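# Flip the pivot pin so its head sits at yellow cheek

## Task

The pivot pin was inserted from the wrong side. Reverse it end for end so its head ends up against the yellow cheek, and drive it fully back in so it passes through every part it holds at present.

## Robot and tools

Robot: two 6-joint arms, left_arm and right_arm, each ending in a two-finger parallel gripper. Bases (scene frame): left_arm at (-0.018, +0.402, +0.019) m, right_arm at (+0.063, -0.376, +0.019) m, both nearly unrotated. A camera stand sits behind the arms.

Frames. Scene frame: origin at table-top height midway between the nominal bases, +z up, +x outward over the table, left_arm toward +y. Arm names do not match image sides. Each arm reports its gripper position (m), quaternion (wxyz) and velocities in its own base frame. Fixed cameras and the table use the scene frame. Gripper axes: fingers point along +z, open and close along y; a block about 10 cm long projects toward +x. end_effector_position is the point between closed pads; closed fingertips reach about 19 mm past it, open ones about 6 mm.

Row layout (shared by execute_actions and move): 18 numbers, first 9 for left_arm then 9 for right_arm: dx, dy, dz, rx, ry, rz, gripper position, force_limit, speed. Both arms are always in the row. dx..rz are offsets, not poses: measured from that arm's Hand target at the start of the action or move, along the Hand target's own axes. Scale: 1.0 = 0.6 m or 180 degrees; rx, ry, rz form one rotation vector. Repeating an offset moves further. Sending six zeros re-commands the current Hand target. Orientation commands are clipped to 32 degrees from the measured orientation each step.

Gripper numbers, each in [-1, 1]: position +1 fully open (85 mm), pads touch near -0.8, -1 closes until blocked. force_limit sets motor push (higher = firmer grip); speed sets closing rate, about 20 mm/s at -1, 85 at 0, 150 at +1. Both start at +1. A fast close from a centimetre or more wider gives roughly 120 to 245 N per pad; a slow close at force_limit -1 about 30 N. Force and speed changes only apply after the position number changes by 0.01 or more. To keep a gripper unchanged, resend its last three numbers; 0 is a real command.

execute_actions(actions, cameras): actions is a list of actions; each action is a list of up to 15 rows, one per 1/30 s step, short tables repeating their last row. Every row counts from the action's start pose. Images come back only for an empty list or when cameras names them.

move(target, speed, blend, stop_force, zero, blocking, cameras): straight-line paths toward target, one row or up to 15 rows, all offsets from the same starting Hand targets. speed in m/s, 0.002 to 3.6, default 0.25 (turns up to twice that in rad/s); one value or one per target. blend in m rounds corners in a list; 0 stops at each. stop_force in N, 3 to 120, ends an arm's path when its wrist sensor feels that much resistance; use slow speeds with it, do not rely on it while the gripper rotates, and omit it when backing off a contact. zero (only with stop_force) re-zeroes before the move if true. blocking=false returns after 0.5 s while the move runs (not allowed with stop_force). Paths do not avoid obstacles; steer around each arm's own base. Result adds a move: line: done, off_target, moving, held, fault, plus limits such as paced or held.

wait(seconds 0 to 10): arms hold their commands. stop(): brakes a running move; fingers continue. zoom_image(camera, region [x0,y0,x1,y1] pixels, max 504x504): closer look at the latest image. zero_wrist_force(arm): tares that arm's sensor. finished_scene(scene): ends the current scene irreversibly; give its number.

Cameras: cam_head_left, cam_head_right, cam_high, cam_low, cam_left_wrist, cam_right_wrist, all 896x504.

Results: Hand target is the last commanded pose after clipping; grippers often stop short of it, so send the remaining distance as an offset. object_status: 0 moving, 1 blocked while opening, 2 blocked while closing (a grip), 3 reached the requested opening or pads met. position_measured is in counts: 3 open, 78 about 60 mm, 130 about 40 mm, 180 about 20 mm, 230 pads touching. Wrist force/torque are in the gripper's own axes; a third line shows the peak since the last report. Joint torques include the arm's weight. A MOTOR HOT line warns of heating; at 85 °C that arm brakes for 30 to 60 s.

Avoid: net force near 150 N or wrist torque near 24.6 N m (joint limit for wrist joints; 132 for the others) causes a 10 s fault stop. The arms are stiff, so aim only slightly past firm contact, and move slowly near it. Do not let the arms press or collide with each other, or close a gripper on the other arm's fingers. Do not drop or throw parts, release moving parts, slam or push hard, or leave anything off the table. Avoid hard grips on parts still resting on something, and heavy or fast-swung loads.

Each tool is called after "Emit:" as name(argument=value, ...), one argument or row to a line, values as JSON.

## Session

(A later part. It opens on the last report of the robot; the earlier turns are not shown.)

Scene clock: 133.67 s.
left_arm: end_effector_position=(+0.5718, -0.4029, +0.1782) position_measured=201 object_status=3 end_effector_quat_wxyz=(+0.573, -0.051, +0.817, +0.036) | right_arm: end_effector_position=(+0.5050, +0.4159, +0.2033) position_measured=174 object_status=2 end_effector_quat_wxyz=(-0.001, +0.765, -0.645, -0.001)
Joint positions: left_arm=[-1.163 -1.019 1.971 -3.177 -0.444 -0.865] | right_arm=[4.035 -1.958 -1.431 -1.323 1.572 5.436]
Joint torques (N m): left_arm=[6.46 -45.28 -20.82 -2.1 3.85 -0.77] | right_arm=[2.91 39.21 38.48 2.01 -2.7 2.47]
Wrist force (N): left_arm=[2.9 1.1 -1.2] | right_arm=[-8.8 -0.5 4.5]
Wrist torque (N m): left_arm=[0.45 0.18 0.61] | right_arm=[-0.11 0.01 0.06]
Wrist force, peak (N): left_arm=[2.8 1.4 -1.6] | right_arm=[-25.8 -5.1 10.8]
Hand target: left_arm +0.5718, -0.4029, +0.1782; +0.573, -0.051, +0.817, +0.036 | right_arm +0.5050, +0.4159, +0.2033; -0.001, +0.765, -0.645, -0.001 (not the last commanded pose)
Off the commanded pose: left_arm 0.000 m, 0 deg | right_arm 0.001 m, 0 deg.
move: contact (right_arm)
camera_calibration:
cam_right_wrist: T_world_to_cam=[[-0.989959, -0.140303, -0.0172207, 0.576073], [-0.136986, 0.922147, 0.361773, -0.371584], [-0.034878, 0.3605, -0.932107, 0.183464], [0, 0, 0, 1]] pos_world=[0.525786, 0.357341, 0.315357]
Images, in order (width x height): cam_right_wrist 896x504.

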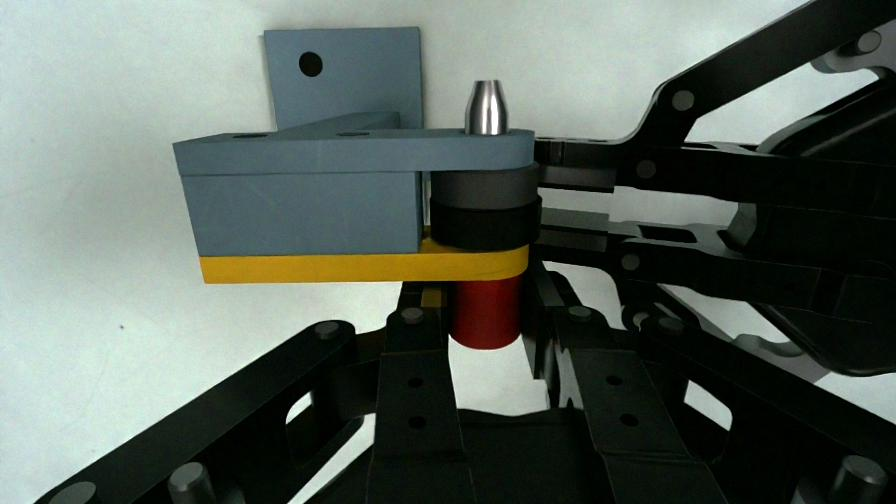

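Emit:
zoom_image(
  camera="cam_right_wrist",
  region=[400, 60, 600, 360],
)

Emit:
move(
  target=[
    [0,0,0,0,0,0,-0.3,-1,-1,0,0,0,0,0,0,-1,-1,-1],
    [0,0,0,0,0,0,-0.3,-1,-1,0,0,0,0,0,0,-0.1,-1,-1],
    [0,0,-0.1,0,0,0,-0.3,-1,-1,0,0,-0.12,0,0,0,-0.1,-1,-1],
  ],
  speed=0.12,
  cameras=["all"],
)

Emit:
zoom_image(
  camera="cam_right_wrist",
  region=[340, 60, 640, 400],
)

Emit:
zoom_image(
  camera="cam_left_wrist",
  region=[340, 200, 640, 420],
)

Scaled by 1.680.

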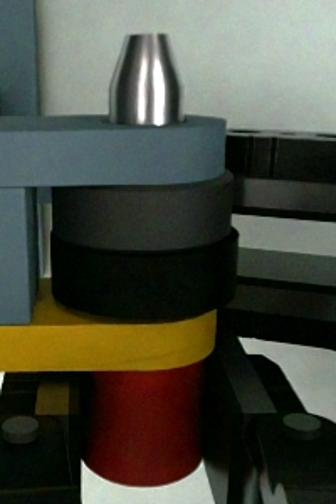

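Scene clock: 137.43 s.
left_arm: end_effector_position=(+0.5159, -0.4100, +0.1986) position_measured=169 object_status=1 end_effector_quat_wxyz=(+0.573, -0.051, +0.817, +0.036) | right_arm: end_effector_position=(+0.5051, +0.4158, +0.2753) position_measured=143 object_status=1 end_effector_quat_wxyz=(-0.001, +0.765, -0.645, -0.001)
Joint positions: left_arm=[-1.27 -1.158 2.064 -2.926 -0.388 -1.09] | right_arm=[4.035 -1.93 -1.284 -1.498 1.572 5.436]
Joint torques (N m): left_arm=[0.22 -35.09 -20.85 -3.06 -0.7 0] | right_arm=[-9.93 35.42 15.88 2.28 0.05 -2.18]
Wrist force (N): left_arm=[1.1 1.7 -1.2] | right_arm=[0.6 -1.2 0.1]
Wrist torque (N m): left_arm=[0.51 0.38 0.59] | right_arm=[-0.20 -0.02 0.11]
Wrist force, peak (N): left_arm=[30.3 -21.2 -14.2] | right_arm=[-21.9 -21.7 -19.1]
Hand target: left_arm +0.5158, -0.4100, +0.1986; +0.573, -0.051, +0.817, +0.036 | right_arm +0.5051, +0.4158, +0.2753; -0.001, +0.765, -0.645, -0.001
Off the commanded pose: left_arm 0.000 m, 0 deg | right_arm 0.000 m, 0 deg.
move: done
camera_calibration:
cam_left_wrist: T_world_to_cam=[[-0.122311, 0.992165, -0.0254526, 0.485666], [-0.0349697, 0.0213211, 0.999161, -0.15692], [0.991876, 0.123098, 0.0320879, -0.34046], [0, 0, 0, 1]] pos_world=[0.391609, -0.436605, 0.180075]
cam_right_wrist: T_world_to_cam=[[-0.989949, -0.140353, -0.0173612, 0.577352], [-0.13708, 0.922104, 0.361847, -0.397411], [-0.0347775, 0.36059, -0.932076, 0.25055], [0, 0, 0, 1]] pos_world=[0.525786, 0.357141, 0.387357]

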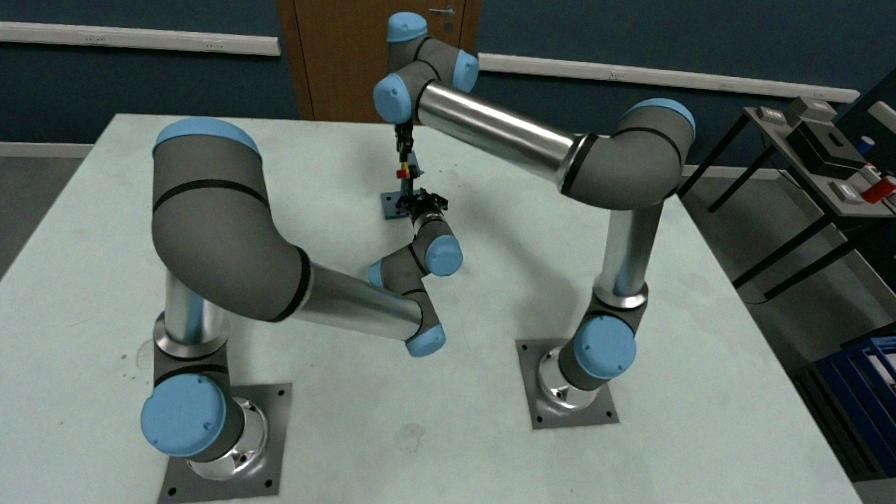

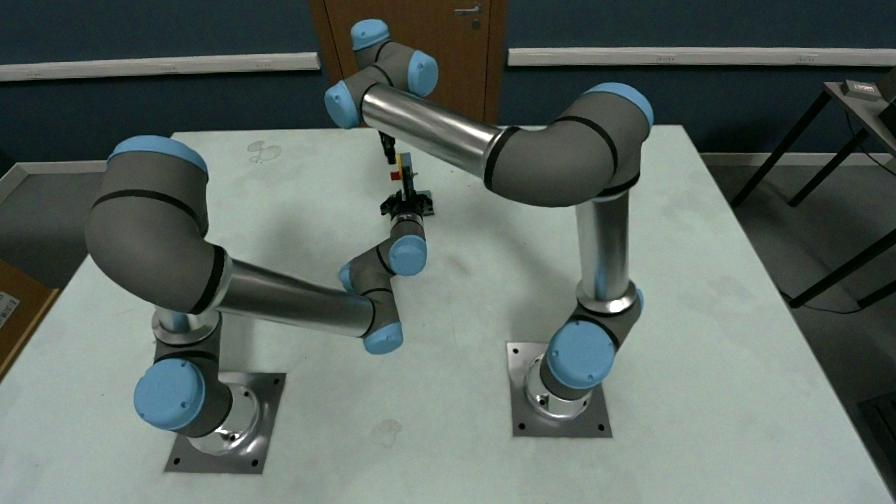

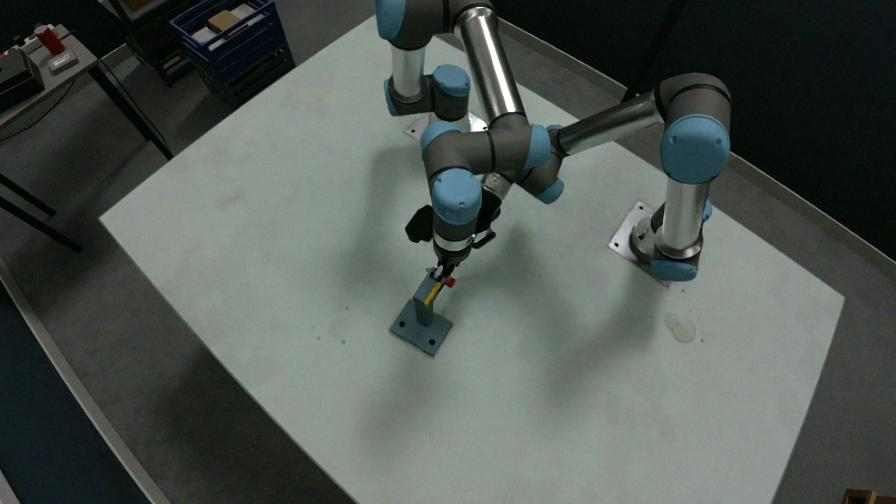

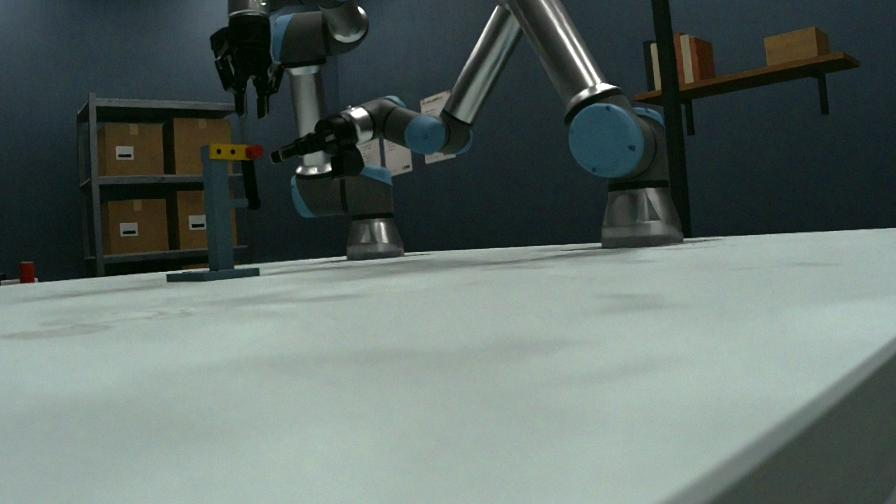

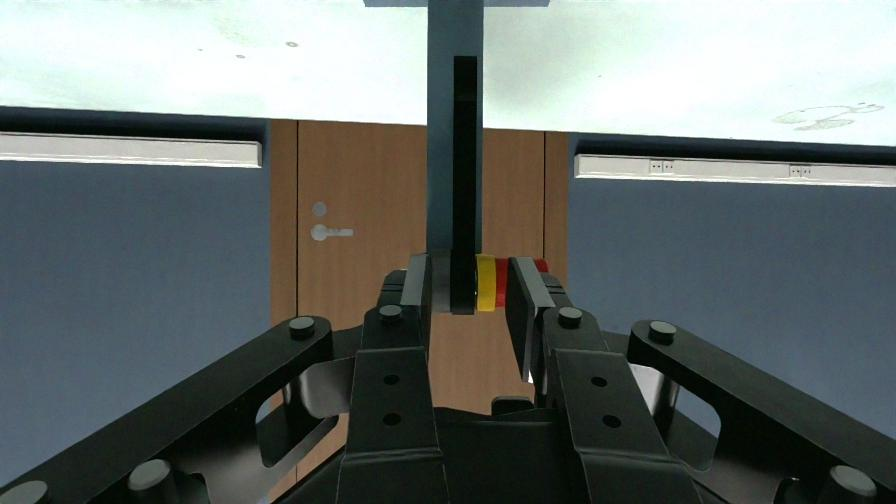

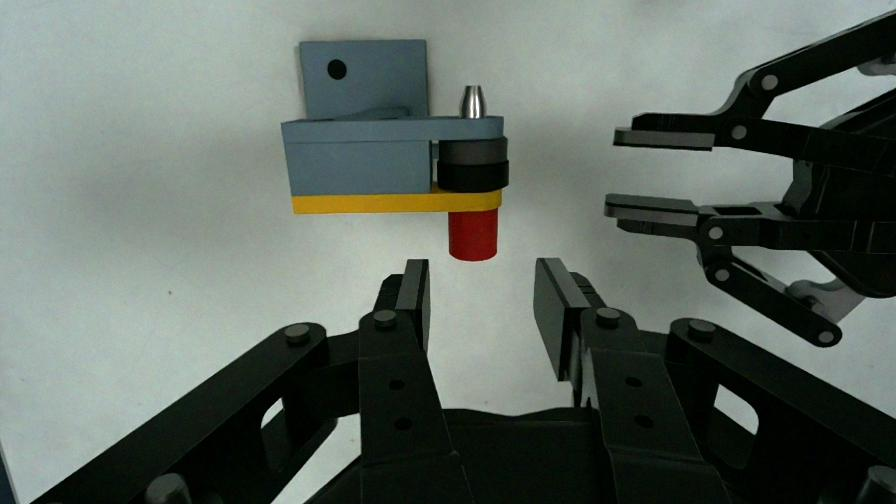

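Scaled by 1.482.

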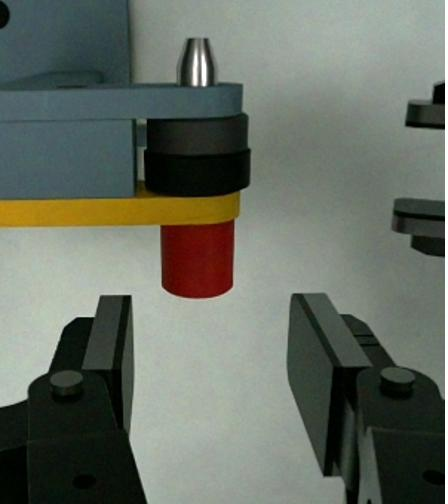

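Scaled by 1.680.

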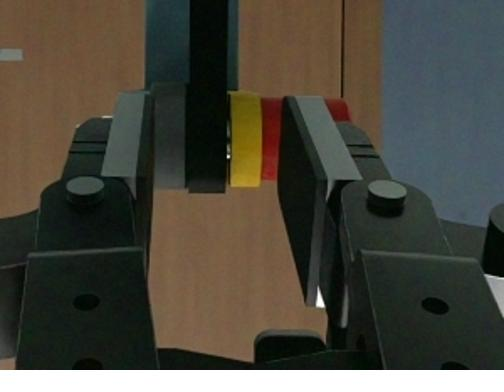

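Emit:
finished_scene(
  scene=1,
)

The scene is finished: the task was done.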